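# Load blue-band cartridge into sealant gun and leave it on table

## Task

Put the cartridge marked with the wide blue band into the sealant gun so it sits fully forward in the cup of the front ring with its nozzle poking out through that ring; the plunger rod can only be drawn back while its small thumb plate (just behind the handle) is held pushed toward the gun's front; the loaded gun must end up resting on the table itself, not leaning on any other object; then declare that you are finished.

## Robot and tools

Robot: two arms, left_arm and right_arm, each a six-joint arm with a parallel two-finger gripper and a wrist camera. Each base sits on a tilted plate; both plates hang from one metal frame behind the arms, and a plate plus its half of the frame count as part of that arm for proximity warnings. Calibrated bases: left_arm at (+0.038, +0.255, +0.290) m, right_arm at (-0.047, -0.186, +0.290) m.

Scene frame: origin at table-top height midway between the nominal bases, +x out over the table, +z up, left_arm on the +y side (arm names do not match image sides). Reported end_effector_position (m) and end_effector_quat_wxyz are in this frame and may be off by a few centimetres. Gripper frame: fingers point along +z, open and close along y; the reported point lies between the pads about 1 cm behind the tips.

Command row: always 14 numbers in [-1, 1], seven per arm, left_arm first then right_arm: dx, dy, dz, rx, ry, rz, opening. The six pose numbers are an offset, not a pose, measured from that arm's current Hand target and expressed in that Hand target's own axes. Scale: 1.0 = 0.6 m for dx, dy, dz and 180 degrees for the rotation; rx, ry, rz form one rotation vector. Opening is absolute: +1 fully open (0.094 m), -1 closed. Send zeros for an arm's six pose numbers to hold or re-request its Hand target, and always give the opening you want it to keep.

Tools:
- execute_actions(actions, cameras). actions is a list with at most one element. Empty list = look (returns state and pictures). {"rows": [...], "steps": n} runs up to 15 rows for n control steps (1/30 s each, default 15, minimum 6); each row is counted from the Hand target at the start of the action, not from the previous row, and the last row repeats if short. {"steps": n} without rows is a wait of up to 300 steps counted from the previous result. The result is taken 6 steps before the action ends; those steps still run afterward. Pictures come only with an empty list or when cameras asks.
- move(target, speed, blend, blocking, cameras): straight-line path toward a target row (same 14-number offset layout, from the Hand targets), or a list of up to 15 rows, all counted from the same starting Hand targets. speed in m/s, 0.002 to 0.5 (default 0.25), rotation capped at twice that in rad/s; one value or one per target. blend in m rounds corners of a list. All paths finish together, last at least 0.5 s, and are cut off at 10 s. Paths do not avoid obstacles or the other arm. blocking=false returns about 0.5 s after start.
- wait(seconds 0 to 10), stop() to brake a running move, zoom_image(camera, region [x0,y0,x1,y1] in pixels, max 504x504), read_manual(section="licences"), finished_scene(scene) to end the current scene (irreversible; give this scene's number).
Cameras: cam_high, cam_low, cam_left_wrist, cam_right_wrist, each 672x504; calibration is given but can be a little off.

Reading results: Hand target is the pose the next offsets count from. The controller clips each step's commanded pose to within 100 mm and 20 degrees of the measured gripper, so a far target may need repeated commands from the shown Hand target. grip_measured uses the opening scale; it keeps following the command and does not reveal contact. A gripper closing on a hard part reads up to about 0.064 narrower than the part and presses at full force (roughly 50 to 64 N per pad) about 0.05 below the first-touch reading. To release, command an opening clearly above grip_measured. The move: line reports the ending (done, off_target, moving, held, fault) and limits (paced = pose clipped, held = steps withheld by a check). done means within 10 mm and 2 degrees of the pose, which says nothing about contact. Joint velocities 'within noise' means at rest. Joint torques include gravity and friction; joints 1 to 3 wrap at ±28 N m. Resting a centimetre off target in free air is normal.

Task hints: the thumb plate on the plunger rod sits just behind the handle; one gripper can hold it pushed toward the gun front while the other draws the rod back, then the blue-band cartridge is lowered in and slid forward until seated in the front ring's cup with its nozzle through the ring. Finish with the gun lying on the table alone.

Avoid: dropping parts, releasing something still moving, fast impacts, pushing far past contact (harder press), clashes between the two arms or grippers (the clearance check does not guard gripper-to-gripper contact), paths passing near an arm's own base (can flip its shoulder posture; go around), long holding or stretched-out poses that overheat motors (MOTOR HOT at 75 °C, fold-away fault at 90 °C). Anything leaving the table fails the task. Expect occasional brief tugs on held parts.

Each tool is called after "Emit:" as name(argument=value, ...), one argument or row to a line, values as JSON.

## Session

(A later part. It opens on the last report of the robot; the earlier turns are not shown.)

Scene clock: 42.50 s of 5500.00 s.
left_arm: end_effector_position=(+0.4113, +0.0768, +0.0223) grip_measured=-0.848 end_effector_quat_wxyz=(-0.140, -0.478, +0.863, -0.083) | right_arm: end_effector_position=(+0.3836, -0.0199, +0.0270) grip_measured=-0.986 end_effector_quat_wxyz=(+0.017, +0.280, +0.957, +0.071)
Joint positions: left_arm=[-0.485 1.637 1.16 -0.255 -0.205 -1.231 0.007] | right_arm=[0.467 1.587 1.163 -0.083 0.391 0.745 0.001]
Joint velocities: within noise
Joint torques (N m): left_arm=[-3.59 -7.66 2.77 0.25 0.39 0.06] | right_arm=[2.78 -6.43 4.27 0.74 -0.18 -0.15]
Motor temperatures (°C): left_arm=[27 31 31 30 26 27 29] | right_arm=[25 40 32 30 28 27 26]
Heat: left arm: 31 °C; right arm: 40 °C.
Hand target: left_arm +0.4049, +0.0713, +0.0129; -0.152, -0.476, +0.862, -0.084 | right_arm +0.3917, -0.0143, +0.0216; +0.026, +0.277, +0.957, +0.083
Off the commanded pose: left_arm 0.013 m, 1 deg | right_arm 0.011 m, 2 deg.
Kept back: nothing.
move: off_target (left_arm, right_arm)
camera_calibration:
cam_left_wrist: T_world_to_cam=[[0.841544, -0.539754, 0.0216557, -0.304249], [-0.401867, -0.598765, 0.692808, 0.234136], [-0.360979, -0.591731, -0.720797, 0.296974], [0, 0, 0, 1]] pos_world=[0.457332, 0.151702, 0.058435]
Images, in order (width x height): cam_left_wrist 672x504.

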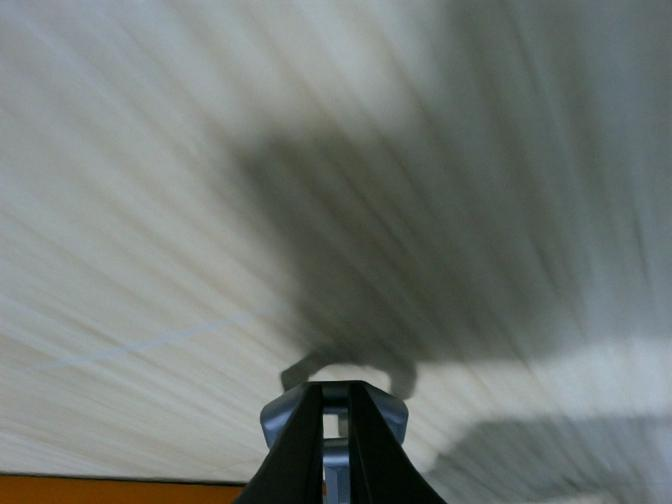

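Emit:
move(
  target=[
    [0,0,0,0,0,0,0.2,0,0,0,0,0,0,-1],
    [0.0075,0,0.024,0,0,0,0.2,0,0,0,0,0,0,-1],
  ],
  speed=0.08,
)

Scene clock: 44.60 s of 5500.00 s.
left_arm: end_effector_position=(+0.4069, +0.0707, +0.0109) grip_measured=+0.198 end_effector_quat_wxyz=(-0.142, -0.481, +0.861, -0.082) | right_arm: end_effector_position=(+0.3836, -0.0199, +0.0270) grip_measured=-0.986 end_effector_quat_wxyz=(+0.017, +0.280, +0.957, +0.071)
Joint positions: left_arm=[-0.485 1.681 1.168 -0.221 -0.204 -1.239 0.056] | right_arm=[0.467 1.587 1.163 -0.083 0.391 0.745 0.001]
Joint velocities: within noise
Joint torques (N m): left_arm=[-4.11 -7.32 2.67 0.28 0.33 0.02] | right_arm=[2.78 -6.43 4.26 0.74 -0.17 -0.15]
Motor temperatures (°C): left_arm=[27 31 31 30 26 27 29] | right_arm=[25 40 32 30 28 27 26]
Heat: left arm: 31 °C; right arm: 40 °C.
Hand target: left_arm +0.4000, +0.0636, +0.0009; -0.151, -0.476, +0.862, -0.084 | right_arm +0.3917, -0.0143, +0.0216; +0.026, +0.277, +0.957, +0.083
Off the commanded pose: left_arm 0.014 m, 1 deg | right_arm 0.011 m, 2 deg.
Kept back: nothing.
move: off_target (left_arm, right_arm)
camera_calibration:
cam_left_wrist: T_world_to_cam=[[0.844957, -0.534542, 0.0176689, -0.305294], [-0.39495, -0.601344, 0.69455, 0.233993], [-0.360641, -0.593843, -0.719227, 0.283511], [0, 0, 0, 1]] pos_world=[0.452622, 0.145879, 0.0467834]
cam_right_wrist: T_world_to_cam=[[-0.55458, -0.81999, -0.141623, 0.199409], [-0.777347, 0.44978, 0.439806, 0.337445], [-0.296937, 0.353998, -0.886856, 0.233715], [0, 0, 0, 1]] pos_world=[0.442299, -0.070997, 0.0871024]

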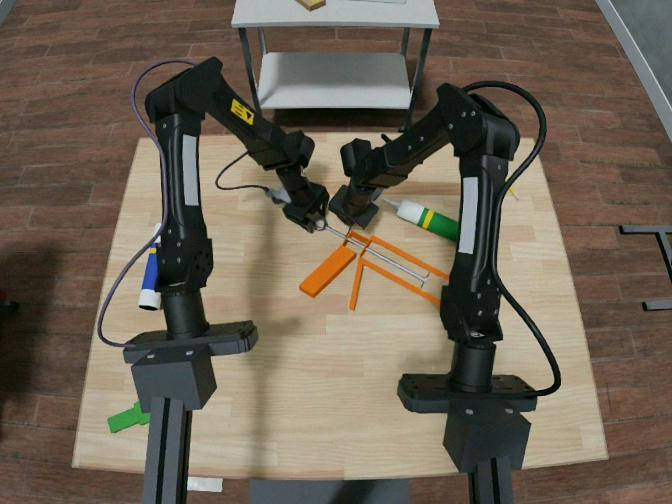

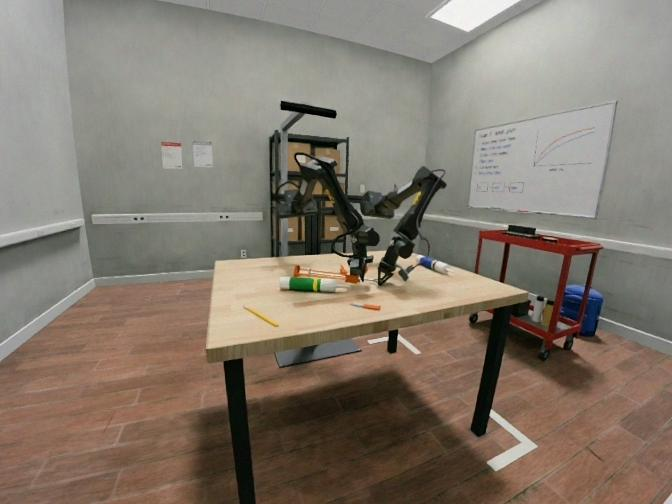

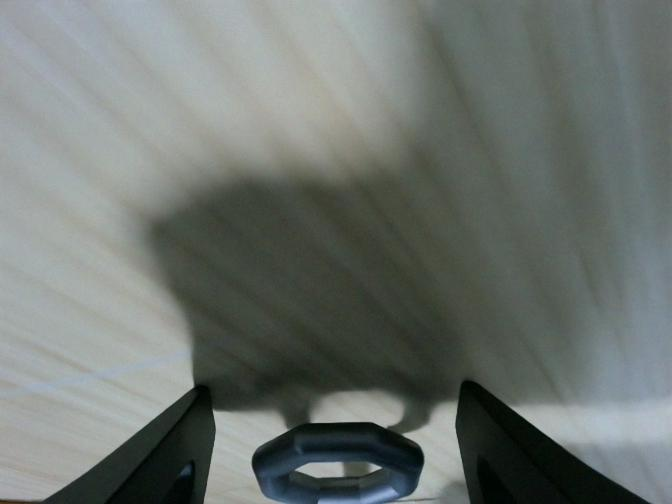

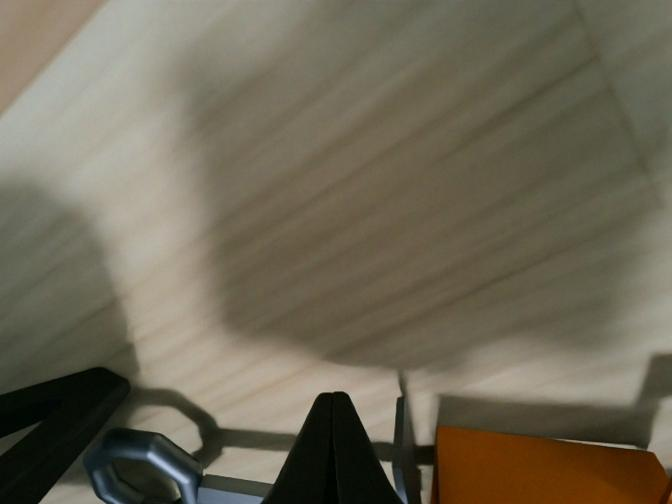

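Emit:
move(
  target=[
    [0.011,0,0.004,0,0,0,0.2,0,0,0,0,0,0,-1],
    [0.011,0,0.004,0,0,0,-0.2,0,0,0,0,0,0,-1],
  ],
  speed=0.08,
  cameras=["cam_left_wrist"],
)

Emit:
move(
  target=[0,0,0,0,0,0,-0.6,0,0,0,0,0,0,-1],
  cameras=["cam_left_wrist","cam_right_wrist"],
)

Scene clock: 46.47 s of 5500.00 s.
left_arm: end_effector_position=(+0.4063, +0.0696, +0.0107) grip_measured=-0.196 end_effector_quat_wxyz=(-0.143, -0.481, +0.861, -0.082) | right_arm: end_effector_position=(+0.3836, -0.0199, +0.0270) grip_measured=-0.986 end_effector_quat_wxyz=(+0.017, +0.280, +0.957, +0.071)
Joint positions: left_arm=[-0.487 1.684 1.168 -0.22 -0.204 -1.242 0.038] | right_arm=[0.467 1.587 1.163 -0.083 0.391 0.745 0.001]
Joint velocities: within noise
Joint torques (N m): left_arm=[-5.34 -6.84 2.04 0.38 0.19 -0.07] | right_arm=[2.78 -6.42 4.27 0.74 -0.17 -0.15]
Motor temperatures (°C): left_arm=[28 31 31 30 26 27 29] | right_arm=[25 40 32 30 28 27 26]
Heat: left arm: 31 °C; right arm: 40 °C.
Hand target: left_arm +0.3962, +0.0575, +0.0009; -0.152, -0.476, +0.862, -0.084 | right_arm +0.3917, -0.0143, +0.0216; +0.026, +0.277, +0.957, +0.083
Off the commanded pose: left_arm 0.018 m, 1 deg | right_arm 0.011 m, 2 deg.
Kept back: nothing.
move: off_target (left_arm, right_arm); target 2's new opening was sent with left_arm's hand 0.019 m and 1 deg from that target
camera_calibration:
cam_left_wrist: T_world_to_cam=[[0.845815, -0.5332, 0.0171513, -0.305798], [-0.393144, -0.601267, 0.69564, 0.232512], [-0.360603, -0.595126, -0.718185, 0.282569], [0, 0, 0, 1]] pos_world=[0.451954, 0.144915, 0.046437]
Images, in order (width x height): cam_left_wrist 672x504.

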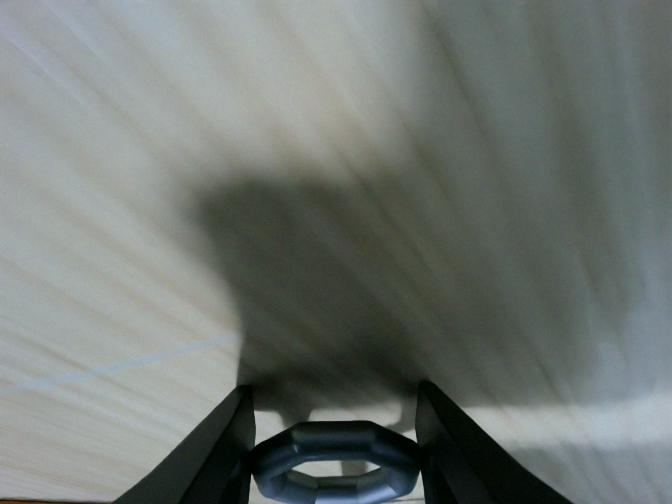

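Scene clock: 47.17 s of 5500.00 s.
left_arm: end_effector_position=(+0.4063, +0.0696, +0.0107) grip_measured=-0.261 end_effector_quat_wxyz=(-0.143, -0.480, +0.862, -0.083) | right_arm: end_effector_position=(+0.3836, -0.0199, +0.0270) grip_measured=-0.986 end_effector_quat_wxyz=(+0.017, +0.280, +0.957, +0.071)
Joint positions: left_arm=[-0.487 1.684 1.168 -0.22 -0.204 -1.239 0.035] | right_arm=[0.467 1.587 1.163 -0.083 0.391 0.745 0.001]
Joint velocities: within noise
Joint torques (N m): left_arm=[-5.33 -6.84 2.04 0.39 0.19 -0.07] | right_arm=[2.78 -6.43 4.26 0.74 -0.17 -0.16]
Motor temperatures (°C): left_arm=[28 31 31 30 26 27 29] | right_arm=[25 40 31 30 28 27 26]
Heat: left arm: 31 °C; right arm: 40 °C.
Hand target: left_arm +0.3962, +0.0575, +0.0009; -0.152, -0.476, +0.862, -0.084 | right_arm +0.3917, -0.0143, +0.0216; +0.026, +0.277, +0.957, +0.083
Off the commanded pose: left_arm 0.018 m, 1 deg | right_arm 0.011 m, 2 deg.
Kept back: nothing.
move: off_target (left_arm, right_arm)
camera_calibration:
cam_left_wrist: T_world_to_cam=[[0.84425, -0.535642, 0.0181488, -0.305002], [-0.395482, -0.599768, 0.695609, 0.233358], [-0.361713, -0.594446, -0.718191, 0.282972], [0, 0, 0, 1]] pos_world=[0.452142, 0.1448, 0.0464378]
cam_right_wrist: T_world_to_cam=[[-0.55458, -0.81999, -0.141623, 0.199409], [-0.777347, 0.44978, 0.439806, 0.337445], [-0.296937, 0.353998, -0.886856, 0.233715], [0, 0, 0, 1]] pos_world=[0.442299, -0.070997, 0.0871024]
Images, in order (width x height): cam_left_wrist 672x504, cam_right_wrist 672x504.

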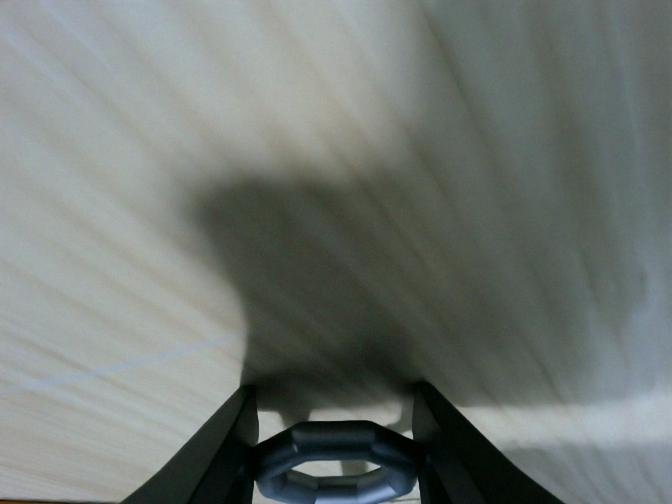

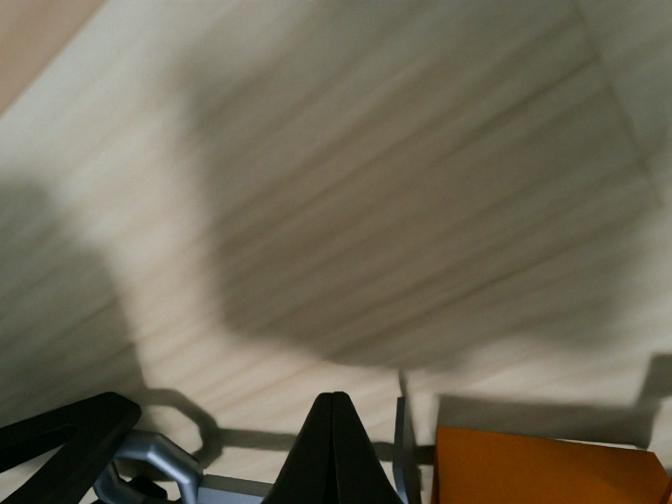

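Emit:
move(
  target=[0,0,0,0,0,0,-0.6,0,-0.028,-0.004,0,0,0,-1],
  speed=0.05,
  cameras=["cam_left_wrist","cam_right_wrist","cam_high"],
)

Scene clock: 48.20 s of 5500.00 s.
left_arm: end_effector_position=(+0.4066, +0.0695, +0.0106) grip_measured=-0.260 end_effector_quat_wxyz=(-0.142, -0.480, +0.862, -0.083) | right_arm: end_effector_position=(+0.3800, -0.0233, +0.0204) grip_measured=-0.986 end_effector_quat_wxyz=(+0.017, +0.282, +0.956, +0.084)
Joint positions: left_arm=[-0.487 1.684 1.168 -0.218 -0.204 -1.239 0.035] | right_arm=[0.438 1.587 1.129 -0.031 0.342 0.731 0.001]
Joint velocities: within noise
Joint torques (N m): left_arm=[-5.31 -6.83 2.04 0.38 0.19 -0.07] | right_arm=[2.3 -8.9 1.74 0.56 -0.1 -0.15]
Motor temperatures (°C): left_arm=[28 31 31 30 26 27 29] | right_arm=[25 40 31 30 28 27 26]
Heat: left arm: 31 °C; right arm: 40 °C.
Hand target: left_arm +0.3962, +0.0576, +0.0009; -0.152, -0.476, +0.862, -0.084 | right_arm +0.3827, -0.0286, +0.0210; +0.026, +0.277, +0.957, +0.083
Off the commanded pose: left_arm 0.019 m, 1 deg | right_arm 0.006 m, 1 deg.
Kept back: nothing.
move: off_target (left_arm)
camera_calibration:
cam_left_wrist: T_world_to_cam=[[0.844631, -0.534998, 0.0193852, -0.305569], [-0.39594, -0.599901, 0.695234, 0.233674], [-0.36032, -0.594892, -0.718522, 0.282492], [0, 0, 0, 1]] pos_world=[0.452401, 0.144755, 0.0464419]
cam_right_wrist: T_world_to_cam=[[-0.557031, -0.81349, -0.167186, 0.195278], [-0.778626, 0.441524, 0.445868, 0.339237], [-0.288892, 0.378538, -0.879347, 0.2254], [0, 0, 0, 1]] pos_world=[0.43803, -0.0762475, 0.079598]
Images, in order (width x height): cam_high 672x504, cam_left_wrist 672x504, cam_right_wrist 672x504.

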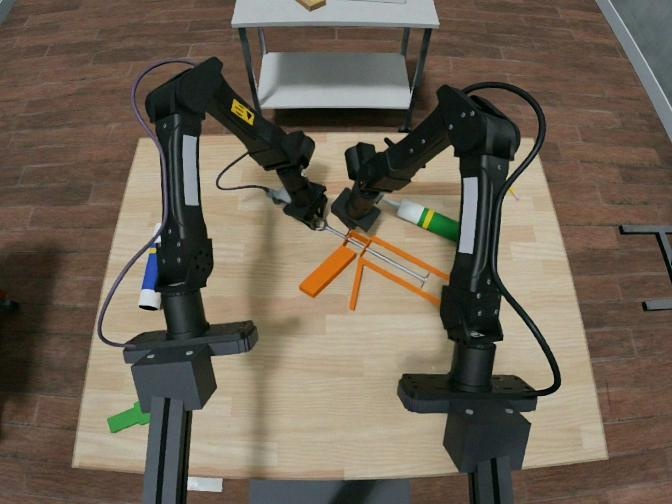

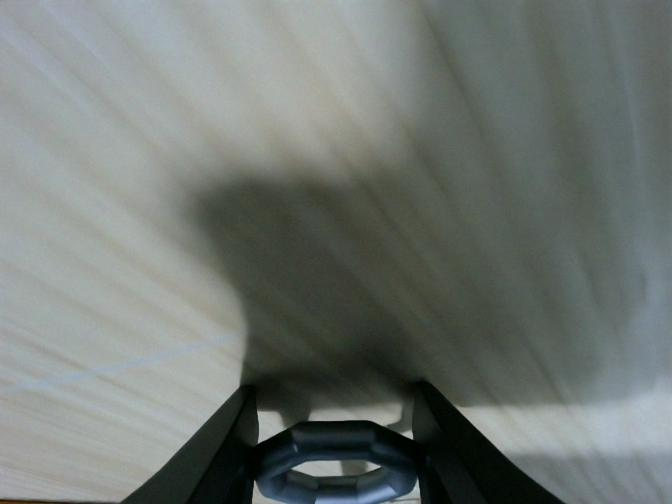

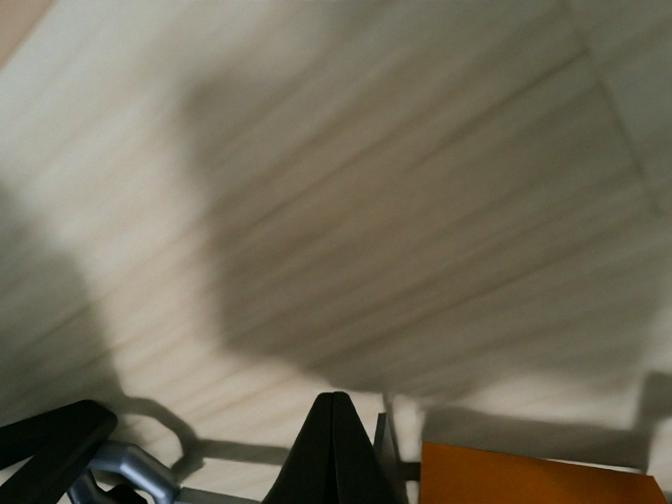

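Emit:
move(
  target=[0,0,0,0,0,0,-0.6,0,-0.0155,-0.008,0,0,0,-1],
  speed=0.05,
  cameras=["cam_right_wrist"],
)

Scene clock: 49.13 s of 5500.00 s.
left_arm: end_effector_position=(+0.4066, +0.0695, +0.0106) grip_measured=-0.260 end_effector_quat_wxyz=(-0.142, -0.480, +0.862, -0.083) | right_arm: end_effector_position=(+0.3758, -0.0208, +0.0180) grip_measured=-0.986 end_effector_quat_wxyz=(+0.018, +0.282, +0.954, +0.100)
Joint positions: left_arm=[-0.487 1.684 1.168 -0.218 -0.204 -1.239 0.035] | right_arm=[0.43 1.586 1.094 0.022 0.308 0.723 0.001]
Joint velocities: within noise
Joint torques (N m): left_arm=[-5.31 -6.84 2.06 0.38 0.19 -0.07] | right_arm=[1.7 -10.97 1.24 0.21 0.07 -0.17]
Motor temperatures (°C): left_arm=[28 31 31 30 26 27 29] | right_arm=[25 40 31 30 28 27 26]
Heat: left arm: 31 °C; right arm: 40 °C.
Hand target: left_arm +0.3962, +0.0576, +0.0009; -0.152, -0.476, +0.862, -0.084 | right_arm +0.3772, -0.0370, +0.0241; +0.025, +0.277, +0.957, +0.083
Off the commanded pose: left_arm 0.019 m, 1 deg | right_arm 0.017 m, 2 deg.
Kept back: nothing.
move: off_target (left_arm, right_arm)
camera_calibration:
cam_right_wrist: T_world_to_cam=[[-0.555977, -0.807383, -0.197541, 0.194909], [-0.783478, 0.429676, 0.448933, 0.337496], [-0.277582, 0.404366, -0.871457, 0.217269], [0, 0, 0, 1]] pos_world=[0.433096, -0.0755039, 0.0763296]
Images, in order (width x height): cam_right_wrist 672x504.

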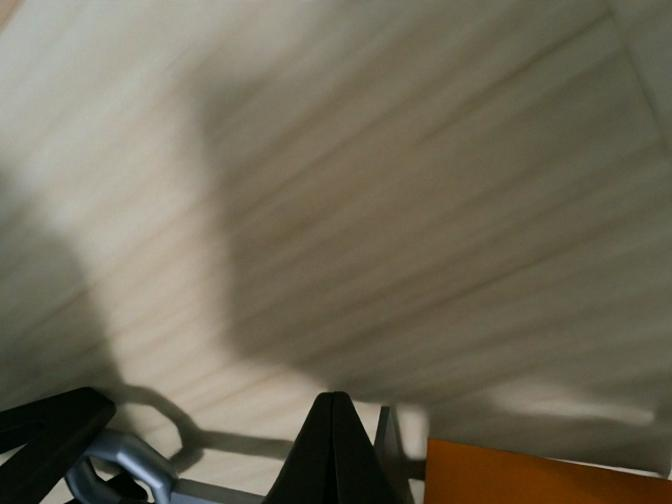

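Emit:
move(
  target=[0,0,0,0,0,0,-0.6,-0.005,0.0225,-0.0128,0,0,0,-1],
  speed=0.08,
  cameras=["cam_right_wrist"],
)

Scene clock: 50.20 s of 5500.00 s.
left_arm: end_effector_position=(+0.4066, +0.0695, +0.0106) grip_measured=-0.260 end_effector_quat_wxyz=(-0.142, -0.480, +0.862, -0.083) | right_arm: end_effector_position=(+0.3761, -0.0209, +0.0188) grip_measured=-0.986 end_effector_quat_wxyz=(+0.013, +0.280, +0.955, +0.098)
Joint positions: left_arm=[-0.487 1.684 1.168 -0.218 -0.204 -1.239 0.035] | right_arm=[0.43 1.585 1.107 -0.003 0.306 0.723 0.001]
Joint velocities: within noise
Joint torques (N m): left_arm=[-5.31 -6.84 2.04 0.39 0.19 -0.07] | right_arm=[4.12 -11.47 3.41 -0.07 0.33 -0.04]
Motor temperatures (°C): left_arm=[28 31 31 30 26 27 29] | right_arm=[25 40 31 30 28 27 26]
Heat: left arm: 31 °C; right arm: 40 °C.
Hand target: left_arm +0.3962, +0.0576, +0.0009; -0.152, -0.476, +0.862, -0.084 | right_arm +0.3862, -0.0285, +0.0341; +0.025, +0.277, +0.957, +0.083
Off the commanded pose: left_arm 0.019 m, 1 deg | right_arm 0.020 m, 2 deg.
Kept back: nothing.
move: off_target (left_arm, right_arm)
camera_calibration:
cam_right_wrist: T_world_to_cam=[[-0.5536, -0.810492, -0.191388, 0.194094], [-0.78112, 0.425673, 0.456787, 0.336259], [-0.288754, 0.402374, -0.868744, 0.222209], [0, 0, 0, 1]] pos_world=[0.434272, -0.0752362, 0.0765914]
Images, in order (width x height): cam_right_wrist 672x504.

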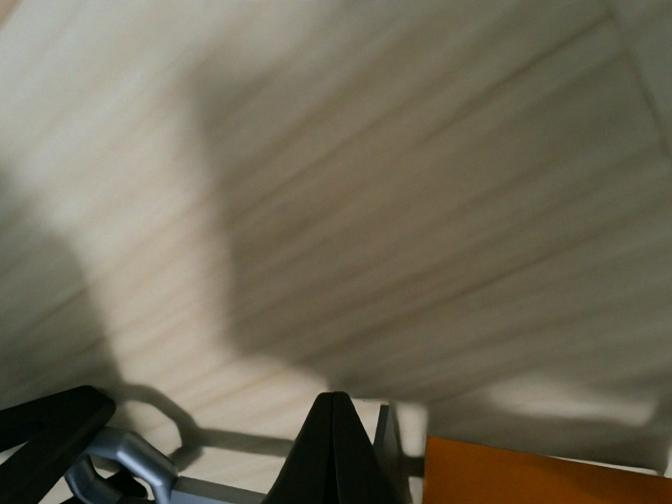

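Emit:
move(
  target=[
    [0,0,0,0,0,0,-0.6,0.008,0.030,-0.038,0,0,0,-1],
    [0,0,0,0,0,0,-0.6,0.008,0.0197,0.0197,0,0,0,-1],
  ],
  speed=0.1,
  cameras=["cam_right_wrist"],
)

Scene clock: 51.63 s of 5500.00 s.
left_arm: end_effector_position=(+0.4066, +0.0695, +0.0106) grip_measured=-0.260 end_effector_quat_wxyz=(-0.142, -0.480, +0.862, -0.083) | right_arm: end_effector_position=(+0.3828, -0.0195, +0.0290) grip_measured=-0.986 end_effector_quat_wxyz=(+0.019, +0.278, +0.958, +0.074)
Joint positions: left_arm=[-0.487 1.684 1.168 -0.218 -0.204 -1.239 0.035] | right_arm=[0.469 1.578 1.15 -0.074 0.389 0.74 0.001]
Joint velocities: within noise
Joint torques (N m): left_arm=[-5.31 -6.84 2.06 0.38 0.19 -0.07] | right_arm=[2.95 -6.52 4.19 0.67 -0.13 -0.09]
Motor temperatures (°C): left_arm=[28 31 31 30 26 27 29] | right_arm=[26 41 31 30 28 27 26]
Heat: left arm: 31 °C; right arm: 41 °C.
Hand target: left_arm +0.3962, +0.0576, +0.0009; -0.152, -0.476, +0.862, -0.084 | right_arm +0.3895, -0.0144, +0.0244; +0.026, +0.277, +0.957, +0.083
Off the commanded pose: left_arm 0.019 m, 1 deg | right_arm 0.010 m, 1 deg.
Kept back: nothing.
move: off_target (left_arm)
camera_calibration:
cam_right_wrist: T_world_to_cam=[[-0.551099, -0.821134, -0.148421, 0.198454], [-0.781226, 0.445224, 0.437563, 0.337169], [-0.293217, 0.357091, -0.886854, 0.2338], [0, 0, 0, 1]] pos_world=[0.441327, -0.0706464, 0.0892683]
Images, in order (width x height): cam_right_wrist 672x504.

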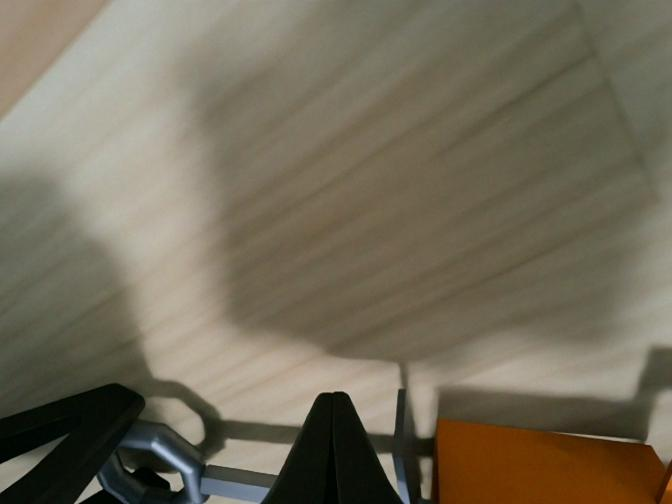

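Emit:
move(
  target=[0,0,0,0,0,0,-0.6,0,-0.030,-0.022,0,0,0,-1],
  speed=0.05,
  cameras=["cam_right_wrist"],
)

Scene clock: 52.63 s of 5500.00 s.
left_arm: end_effector_position=(+0.4064, +0.0691, +0.0107) grip_measured=-0.260 end_effector_quat_wxyz=(-0.143, -0.480, +0.861, -0.084) | right_arm: end_effector_position=(+0.3698, -0.0197, +0.0252) grip_measured=-0.986 end_effector_quat_wxyz=(+0.010, +0.272, +0.958, +0.087)
Joint positions: left_arm=[-0.487 1.684 1.168 -0.218 -0.202 -1.239 0.035] | right_arm=[0.455 1.569 1.096 -0.031 0.345 0.723 0.001]
Joint velocities: within noise
Joint torques (N m): left_arm=[-5.27 -6.87 2.06 0.39 0.18 -0.07] | right_arm=[2.11 -11.21 1.52 0.37 -0.02 -0.14]
Motor temperatures (°C): left_arm=[28 31 31 30 26 27 29] | right_arm=[26 41 31 30 28 27 26]
Heat: left arm: 31 °C; right arm: 41 °C.
Hand target: left_arm +0.3962, +0.0576, +0.0009; -0.152, -0.476, +0.862, -0.084 | right_arm +0.3788, -0.0313, +0.0344; +0.026, +0.277, +0.957, +0.083
Off the commanded pose: left_arm 0.018 m, 1 deg | right_arm 0.017 m, 2 deg.
Kept back: nothing.
move: off_target (left_arm, right_arm)
camera_calibration:
cam_right_wrist: T_world_to_cam=[[-0.540273, -0.824505, -0.168215, 0.187027], [-0.783906, 0.420467, 0.456835, 0.328785], [-0.305934, 0.378681, -0.873502, 0.231449], [0, 0, 0, 1]] pos_world=[0.429591, -0.0716845, 0.0834315]
Images, in order (width x height): cam_right_wrist 672x504.

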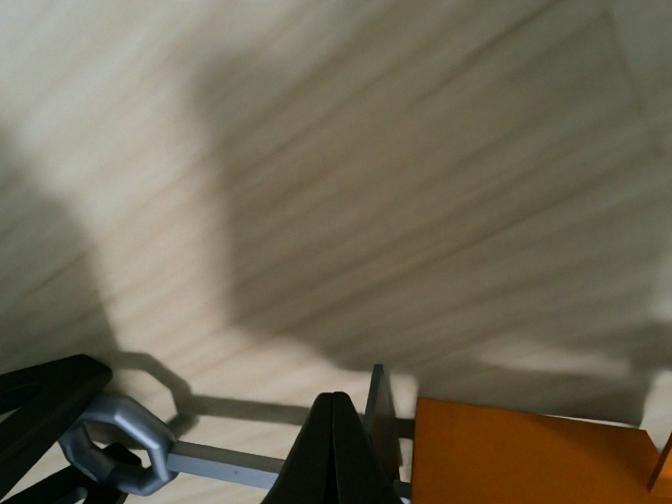

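Emit:
move(
  target=[0,0,0,0,0,0,-0.6,-0.02,-0.008,0,0,0,0,-1],
  speed=0.05,
  cameras=["cam_right_wrist"],
)

Scene clock: 53.73 s of 5500.00 s.
left_arm: end_effector_position=(+0.4059, +0.0679, +0.0107) grip_measured=-0.260 end_effector_quat_wxyz=(-0.143, -0.479, +0.862, -0.085) | right_arm: end_effector_position=(+0.3736, -0.0237, +0.0249) grip_measured=-0.986 end_effector_quat_wxyz=(+0.007, +0.277, +0.956, +0.100)
Joint positions: left_arm=[-0.489 1.686 1.168 -0.217 -0.202 -1.237 0.035] | right_arm=[0.428 1.559 1.095 -0.029 0.296 0.72 0.001]
Joint velocities: within noise
Joint torques (N m): left_arm=[-5.11 -6.98 2.09 0.37 0.19 -0.07] | right_arm=[1.42 -11.1 2.97 0.15 0.13 -0.16]
Motor temperatures (°C): left_arm=[28 31 31 30 26 27 29] | right_arm=[26 41 31 30 28 27 26]
Heat: left arm: 31 °C; right arm: 41 °C.
Hand target: left_arm +0.3962, +0.0576, +0.0009; -0.152, -0.476, +0.862, -0.084 | right_arm +0.3862, -0.0416, +0.0335; +0.025, +0.277, +0.957, +0.083
Off the commanded pose: left_arm 0.017 m, 1 deg | right_arm 0.024 m, 3 deg.
Kept back: nothing.
move: off_target (left_arm, right_arm)
camera_calibration:
cam_right_wrist: T_world_to_cam=[[-0.549265, -0.81358, -0.190776, 0.189901], [-0.779499, 0.416556, 0.467826, 0.331642], [-0.301145, 0.405671, -0.862985, 0.232473], [0, 0, 0, 1]] pos_world=[0.432829, -0.0779555, 0.0816983]
Images, in order (width x height): cam_right_wrist 672x504.

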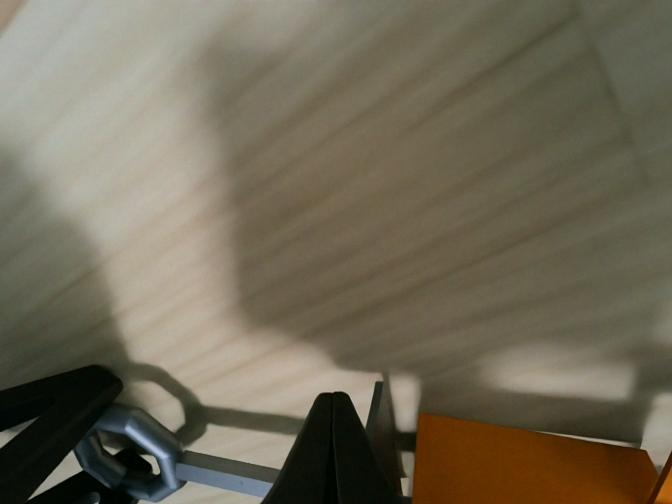

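Emit:
move(
  target=[0,0,0,0,0,0,-0.6,0,-0.02,-0.006,0,0,0,-1],
  speed=0.05,
  cameras=["cam_right_wrist","cam_high"],
)

Scene clock: 54.80 s of 5500.00 s.
left_arm: end_effector_position=(+0.4043, +0.0654, +0.0108) grip_measured=-0.260 end_effector_quat_wxyz=(-0.147, -0.476, +0.863, -0.087) | right_arm: end_effector_position=(+0.3778, -0.0324, +0.0291) grip_measured=-0.986 end_effector_quat_wxyz=(+0.014, +0.282, +0.953, +0.107)
Joint positions: left_arm=[-0.493 1.689 1.168 -0.217 -0.197 -1.236 0.035] | right_arm=[0.405 1.527 1.073 -0.014 0.269 0.713 0.001]
Joint velocities: within noise
Joint torques (N m): left_arm=[-4.86 -7.21 2.13 0.36 0.14 -0.07] | right_arm=[1.14 -11.03 1.36 0.2 0.19 -0.19]
Motor temperatures (°C): left_arm=[28 31 31 30 26 27 29] | right_arm=[26 42 31 30 28 27 26]
Heat: left arm: 31 °C; right arm: 42 °C.
Hand target: left_arm +0.3962, +0.0575, +0.0010; -0.152, -0.476, +0.862, -0.084 | right_arm +0.3798, -0.0522, +0.0351; +0.026, +0.277, +0.957, +0.083
Off the commanded pose: left_arm 0.015 m, 1 deg | right_arm 0.021 m, 3 deg.
Kept back: nothing.
move: off_target (left_arm, right_arm)
camera_calibration:
cam_right_wrist: T_world_to_cam=[[-0.555721, -0.805023, -0.207637, 0.189093], [-0.782299, 0.421814, 0.458347, 0.338083], [-0.281396, 0.417147, -0.864179, 0.233851], [0, 0, 0, 1]] pos_world=[0.435369, -0.0879341, 0.0863925]
Images, in order (width x height): cam_high 672x504, cam_right_wrist 672x504.

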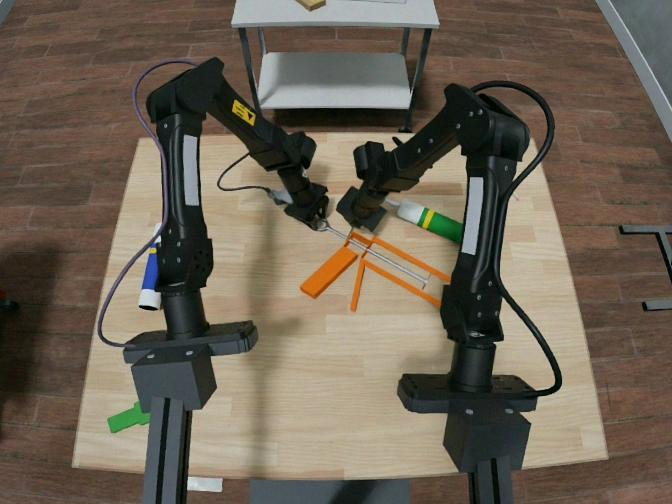

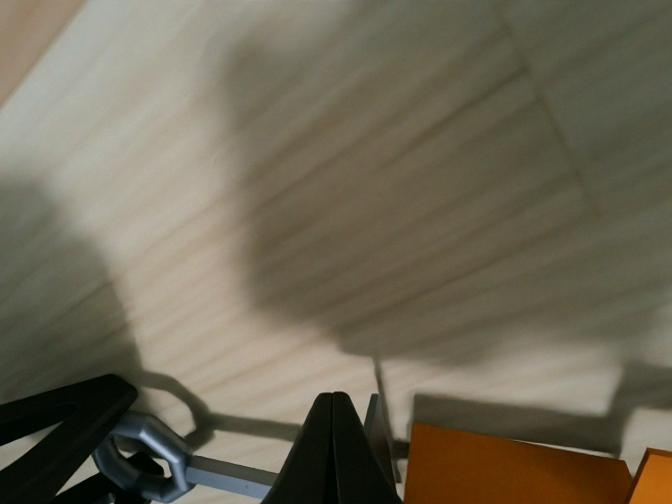

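Emit:
move(
  target=[-0.093,-0.002,-0.041,0,0,0,-0.7,0,0,0,0,0,0,-1],
  speed=0.05,
)

Scene clock: 56.87 s of 5500.00 s.
left_arm: end_effector_position=(+0.4117, +0.0834, +0.0107) grip_measured=-0.260 end_effector_quat_wxyz=(-0.193, -0.468, +0.856, -0.107) | right_arm: end_effector_position=(+0.3747, -0.0440, +0.0247) grip_measured=-0.986 end_effector_quat_wxyz=(+0.017, +0.283, +0.955, +0.088)
Joint positions: left_arm=[-0.397 1.679 1.23 -0.329 -0.035 -1.168 0.035] | right_arm=[0.387 1.526 1.061 -0.011 0.289 0.708 0.001]
Joint velocities: within noise
Joint torques (N m): left_arm=[-1.25 -13.29 3.08 0.1 -0.41 0.1] | right_arm=[2.33 -11.08 2.07 0.15 0.1 -0.16]
Motor temperatures (°C): left_arm=[28 32 31 30 26 27 29] | right_arm=[25 42 31 30 28 27 26]
Heat: left arm: 32 °C; right arm: 42 °C.
Hand target: left_arm +0.4296, +0.1085, +0.0049; -0.152, -0.476, +0.862, -0.084 | right_arm +0.3798, -0.0522, +0.0350; +0.026, +0.277, +0.957, +0.083
Off the commanded pose: left_arm 0.031 m, 6 deg | right_arm 0.014 m, 1 deg.
Kept back: nothing.
move: off_target (left_arm, right_arm)
camera_calibration:
cam_left_wrist: T_world_to_cam=[[0.836197, -0.548179, 0.0165645, -0.297821], [-0.358612, -0.523679, 0.77276, 0.22141], [-0.414936, -0.652119, -0.634483, 0.318911], [0, 0, 0, 1]] pos_world=[0.460765, 0.160656, 0.0361801]
cam_right_wrist: T_world_to_cam=[[-0.559308, -0.810176, -0.175469, 0.177517], [-0.778616, 0.440793, 0.446608, 0.342317], [-0.284486, 0.386414, -0.877355, 0.234113], [0, 0, 0, 1]] pos_world=[0.432422, -0.0975354, 0.083668]

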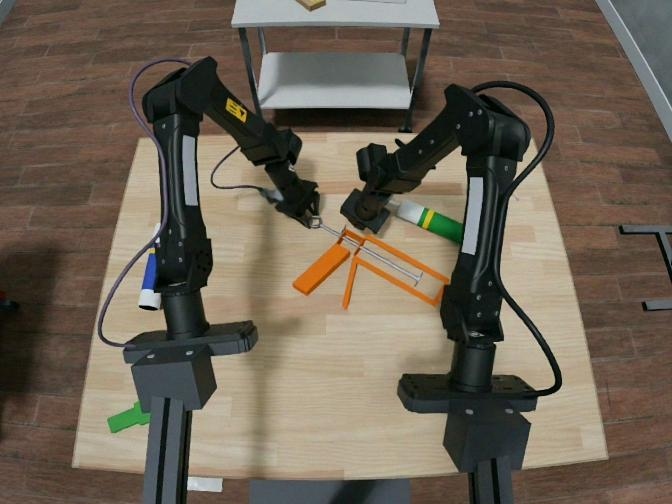

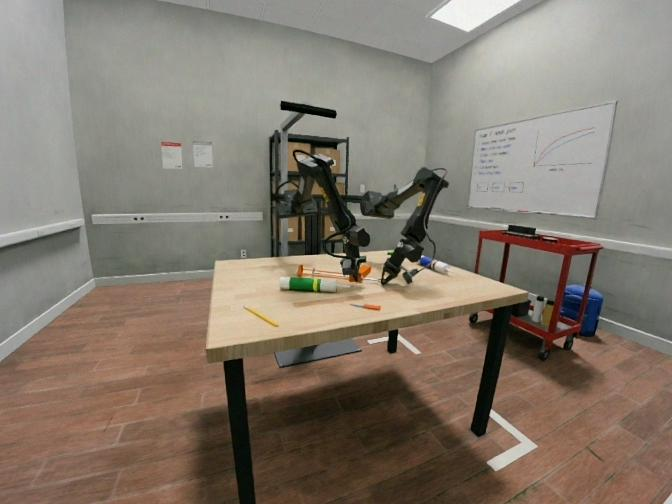

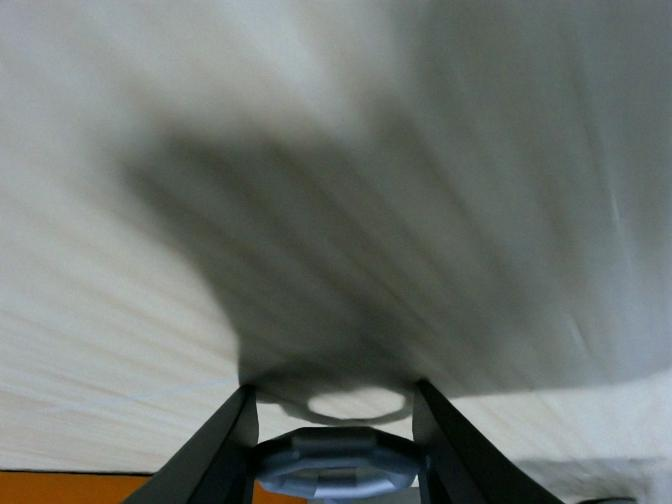

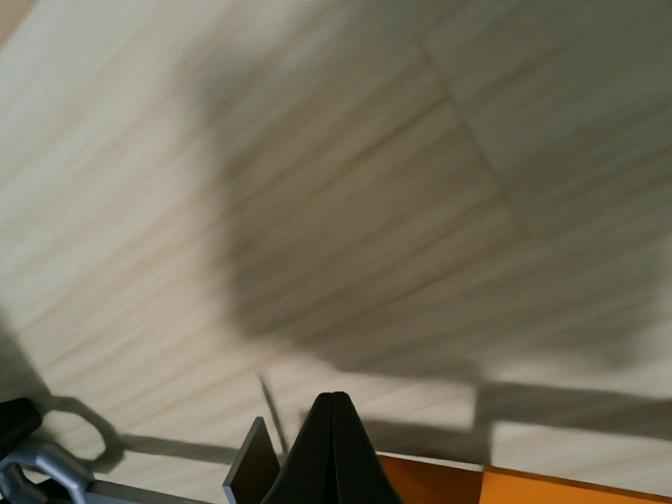

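Emit:
move(
  target=[0,0,0,0,0,0,-0.7,0,0.04,-0.12,0,0,0,-1],
  speed=0.15,
  cameras=["cam_right_wrist","cam_high"],
)

Emit:
zoom_image(
  camera="cam_high",
  region=[270, 190, 490, 330],
)

Scene clock: 60.73 s of 5500.00 s.
left_arm: end_effector_position=(+0.4117, +0.0834, +0.0107) grip_measured=-0.260 end_effector_quat_wxyz=(-0.193, -0.468, +0.856, -0.107) | right_arm: end_effector_position=(+0.3748, -0.0432, +0.0944) grip_measured=-0.986 end_effector_quat_wxyz=(+0.014, +0.272, +0.959, +0.075)
Joint positions: left_arm=[-0.397 1.679 1.23 -0.329 -0.035 -1.168 0.035] | right_arm=[0.513 1.326 1.053 -0.245 0.421 0.756 0.001]
Joint velocities: within noise
Joint torques (N m): left_arm=[-1.26 -13.29 3.08 0.09 -0.41 0.09] | right_arm=[4 -10.02 4.71 0.12 0.12 0.08]
Motor temperatures (°C): left_arm=[28 34 31 30 26 27 29] | right_arm=[26 44 31 29 28 27 26]
Heat: left arm: 34 °C; right arm: 44 °C.
Hand target: left_arm +0.4295, +0.1085, +0.0049; -0.152, -0.476, +0.862, -0.084 | right_arm +0.3855, -0.0427, +0.1100; +0.025, +0.277, +0.957, +0.083
Off the commanded pose: left_arm 0.031 m, 6 deg | right_arm 0.019 m, 2 deg.
Kept back: nothing.
move: off_target (left_arm, right_arm)
camera_calibration:
cam_right_wrist: T_world_to_cam=[[-0.541712, -0.827526, -0.147476, 0.180393], [-0.783618, 0.433701, 0.444799, 0.312581], [-0.304122, 0.356517, -0.883405, 0.301663], [0, 0, 0, 1]] pos_world=[0.434408, -0.093835, 0.154059]
Images, in order (width x height): cam_high 672x504, cam_right_wrist 672x504.

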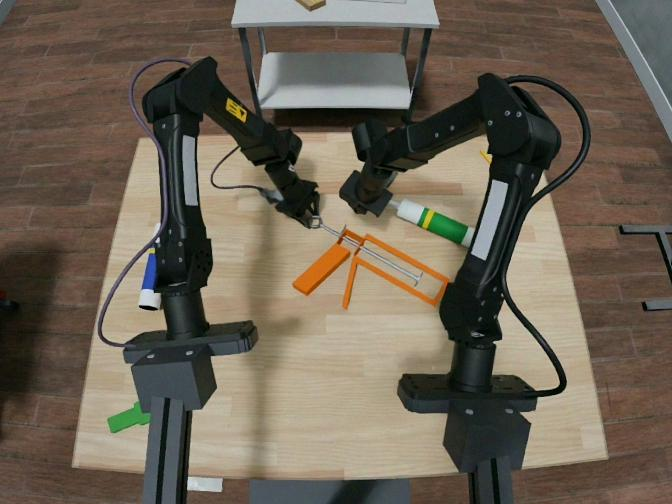

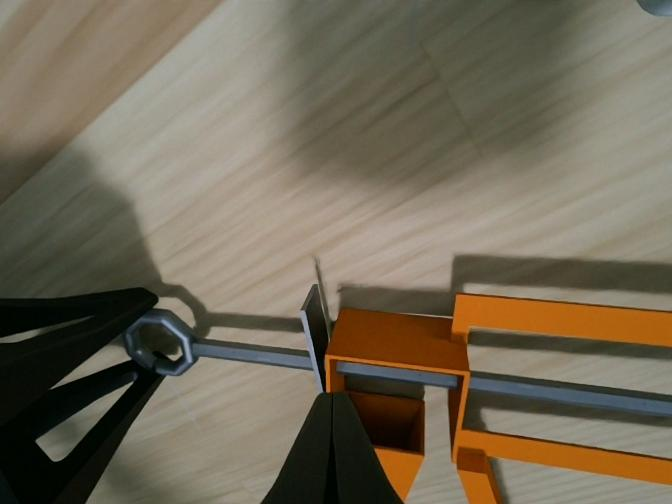

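Scaled by 2.291 from the camera's 672x504 image, which has a finer 960x720 frame.

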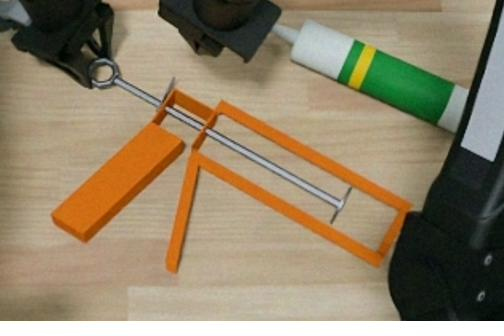

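Emit:
move(
  target=[
    [0,0,0,0,0,0,-0.7,0.0313,0.0435,0.0668,0.022,0,0.0144,-1],
    [0,0,0,0,0,0,-0.7,0.0313,0.0283,0.153,0.022,0,0.0144,-1],
  ],
  speed=0.1,
  cameras=["cam_right_wrist","cam_left_wrist"],
)

Scene clock: 64.20 s of 5500.00 s.
left_arm: end_effector_position=(+0.4119, +0.0837, +0.0106) grip_measured=-0.260 end_effector_quat_wxyz=(-0.193, -0.467, +0.857, -0.107) | right_arm: end_effector_position=(+0.3798, -0.0097, +0.0284) grip_measured=-0.986 end_effector_quat_wxyz=(+0.005, +0.301, +0.953, +0.043)
Joint positions: left_arm=[-0.396 1.679 1.232 -0.33 -0.035 -1.165 0.035] | right_arm=[0.516 1.627 1.228 -0.17 0.472 0.837 0.001]
Joint velocities: within noise
Joint torques (N m): left_arm=[-1.32 -13.3 3 0.11 -0.42 0.07] | right_arm=[3.21 -6.46 4.26 0.63 -0.12 -0.15]
Motor temperatures (°C): left_arm=[28 36 31 30 26 27 29] | right_arm=[26 43 31 29 28 27 26]
Heat: left arm: 36 °C; right arm: 43 °C.
Hand target: left_arm +0.4297, +0.1084, +0.0050; -0.152, -0.476, +0.862, -0.084 | right_arm +0.3873, -0.0052, +0.0226; +0.014, +0.299, +0.953, +0.051
Off the commanded pose: left_arm 0.031 m, 6 deg | right_arm 0.011 m, 1 deg.
Kept back: nothing.
move: off_target (left_arm, right_arm)
camera_calibration:
cam_left_wrist: T_world_to_cam=[[0.834785, -0.55031, 0.0171255, -0.29705], [-0.360459, -0.522752, 0.772528, 0.222388], [-0.416178, -0.651068, -0.634749, 0.319637], [0, 0, 0, 1]] pos_world=[0.46116, 0.160889, 0.0361754]
cam_right_wrist: T_world_to_cam=[[-0.593031, -0.801112, -0.0808349, 0.218979], [-0.738963, 0.501641, 0.449767, 0.314883], [-0.319763, 0.32646, -0.889481, 0.238738], [0, 0, 0, 1]] pos_world=[0.438888, -0.0604696, 0.0884297]
Images, in order (width x height): cam_left_wrist 672x504, cam_right_wrist 672x504.

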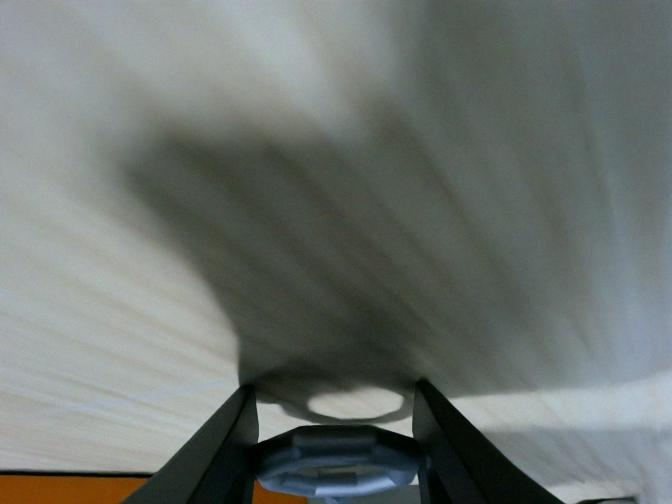

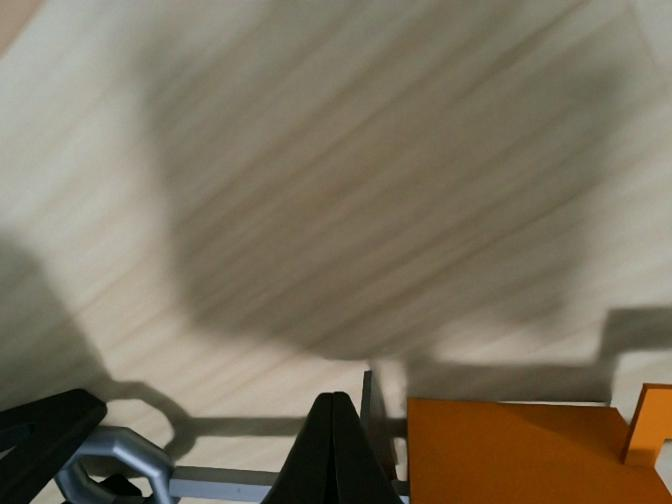

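Emit:
move(
  target=[0,0,0,0,0,0,-0.7,0,-0.0487,-0.0152,0,0,0,-1],
  speed=0.05,
  cameras=["cam_right_wrist"],
)

Scene clock: 65.37 s of 5500.00 s.
left_arm: end_effector_position=(+0.4119, +0.0837, +0.0106) grip_measured=-0.260 end_effector_quat_wxyz=(-0.193, -0.467, +0.857, -0.107) | right_arm: end_effector_position=(+0.3778, -0.0085, +0.0250) grip_measured=-0.986 end_effector_quat_wxyz=(+0.019, +0.306, +0.948, +0.081)
Joint positions: left_arm=[-0.396 1.679 1.232 -0.33 -0.035 -1.165 0.035] | right_arm=[0.49 1.602 1.138 -0.029 0.397 0.805 0.001]
Joint velocities: within noise
Joint torques (N m): left_arm=[-1.32 -13.3 3 0.11 -0.42 0.07] | right_arm=[1.78 -10.66 1.06 -0.06 0.2 -0.14]
Motor temperatures (°C): left_arm=[28 37 31 30 26 26 29] | right_arm=[26 43 31 29 28 27 26]
Heat: left arm: 37 °C; right arm: 43 °C.
Hand target: left_arm +0.4297, +0.1084, +0.0050; -0.152, -0.476, +0.862, -0.084 | right_arm +0.3701, -0.0299, +0.0285; +0.014, +0.299, +0.953, +0.051
Off the commanded pose: left_arm 0.031 m, 6 deg | right_arm 0.023 m, 4 deg.
Kept back: nothing.
move: off_target (left_arm, right_arm)
camera_calibration:
cam_right_wrist: T_world_to_cam=[[-0.597587, -0.785197, -0.162344, 0.222387], [-0.754721, 0.482484, 0.444528, 0.320236], [-0.270714, 0.388168, -0.880931, 0.216456], [0, 0, 0, 1]] pos_world=[0.433182, -0.0639123, 0.084432]
Images, in order (width x height): cam_right_wrist 672x504.

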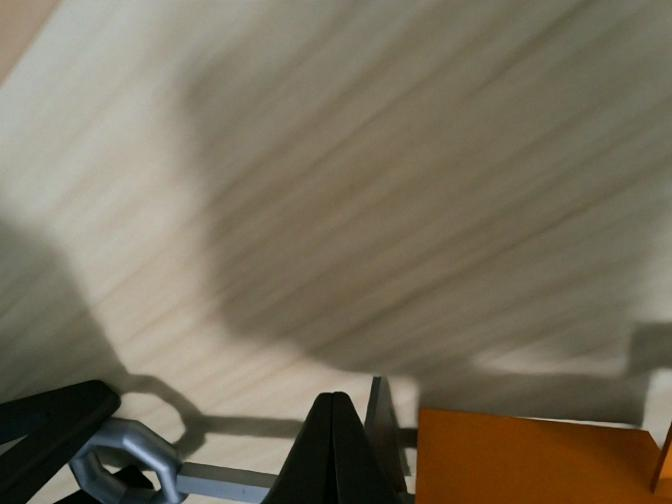

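Emit:
move(
  target=[0,0,0,0,0,0,-0.7,0,-0.04,-0.02,0,0,0,-1],
  speed=0.05,
  cameras=["cam_right_wrist"],
)

Scene clock: 66.77 s of 5500.00 s.
left_arm: end_effector_position=(+0.4119, +0.0837, +0.0106) grip_measured=-0.260 end_effector_quat_wxyz=(-0.193, -0.464, +0.858, -0.108) | right_arm: end_effector_position=(+0.3572, -0.0425, +0.0285) grip_measured=-0.986 end_effector_quat_wxyz=(+0.016, +0.310, +0.949, +0.058)
Joint positions: left_arm=[-0.396 1.679 1.232 -0.33 -0.035 -1.159 0.035] | right_arm=[0.436 1.518 1.018 -0.012 0.388 0.795 0.001]
Joint velocities: within noise
Joint torques (N m): left_arm=[-1.32 -13.3 2.99 0.11 -0.42 0.06] | right_arm=[2.61 -10.71 1.51 -0.07 0.11 -0.15]
Motor temperatures (°C): left_arm=[28 37 31 30 26 26 29] | right_arm=[26 44 30 29 28 27 26]
Heat: left arm: 37 °C; right arm: 44 °C.
Hand target: left_arm +0.4297, +0.1084, +0.0050; -0.152, -0.476, +0.862, -0.084 | right_arm +0.3558, -0.0504, +0.0380; +0.014, +0.299, +0.953, +0.051
Off the commanded pose: left_arm 0.031 m, 6 deg | right_arm 0.012 m, 2 deg.
Kept back: nothing.
move: off_target (left_arm, right_arm)
camera_calibration:
cam_right_wrist: T_world_to_cam=[[-0.607142, -0.785886, -0.117314, 0.186013], [-0.741327, 0.507088, 0.439655, 0.316021], [-0.28603, 0.353901, -0.890472, 0.231422], [0, 0, 0, 1]] pos_world=[0.413405, -0.0959659, 0.0889567]
Images, in order (width x height): cam_right_wrist 672x504.

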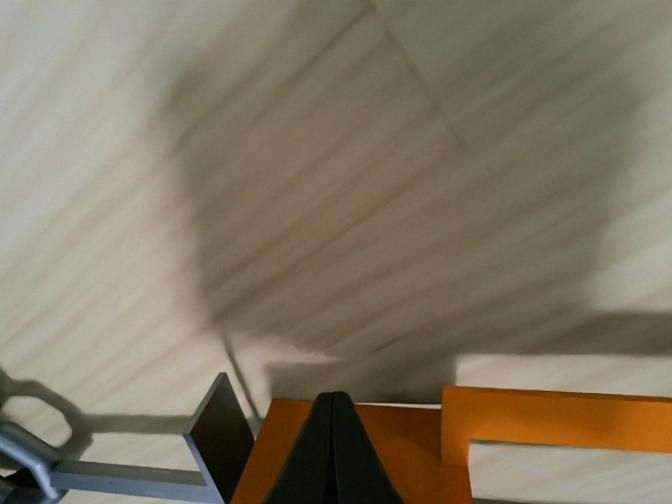

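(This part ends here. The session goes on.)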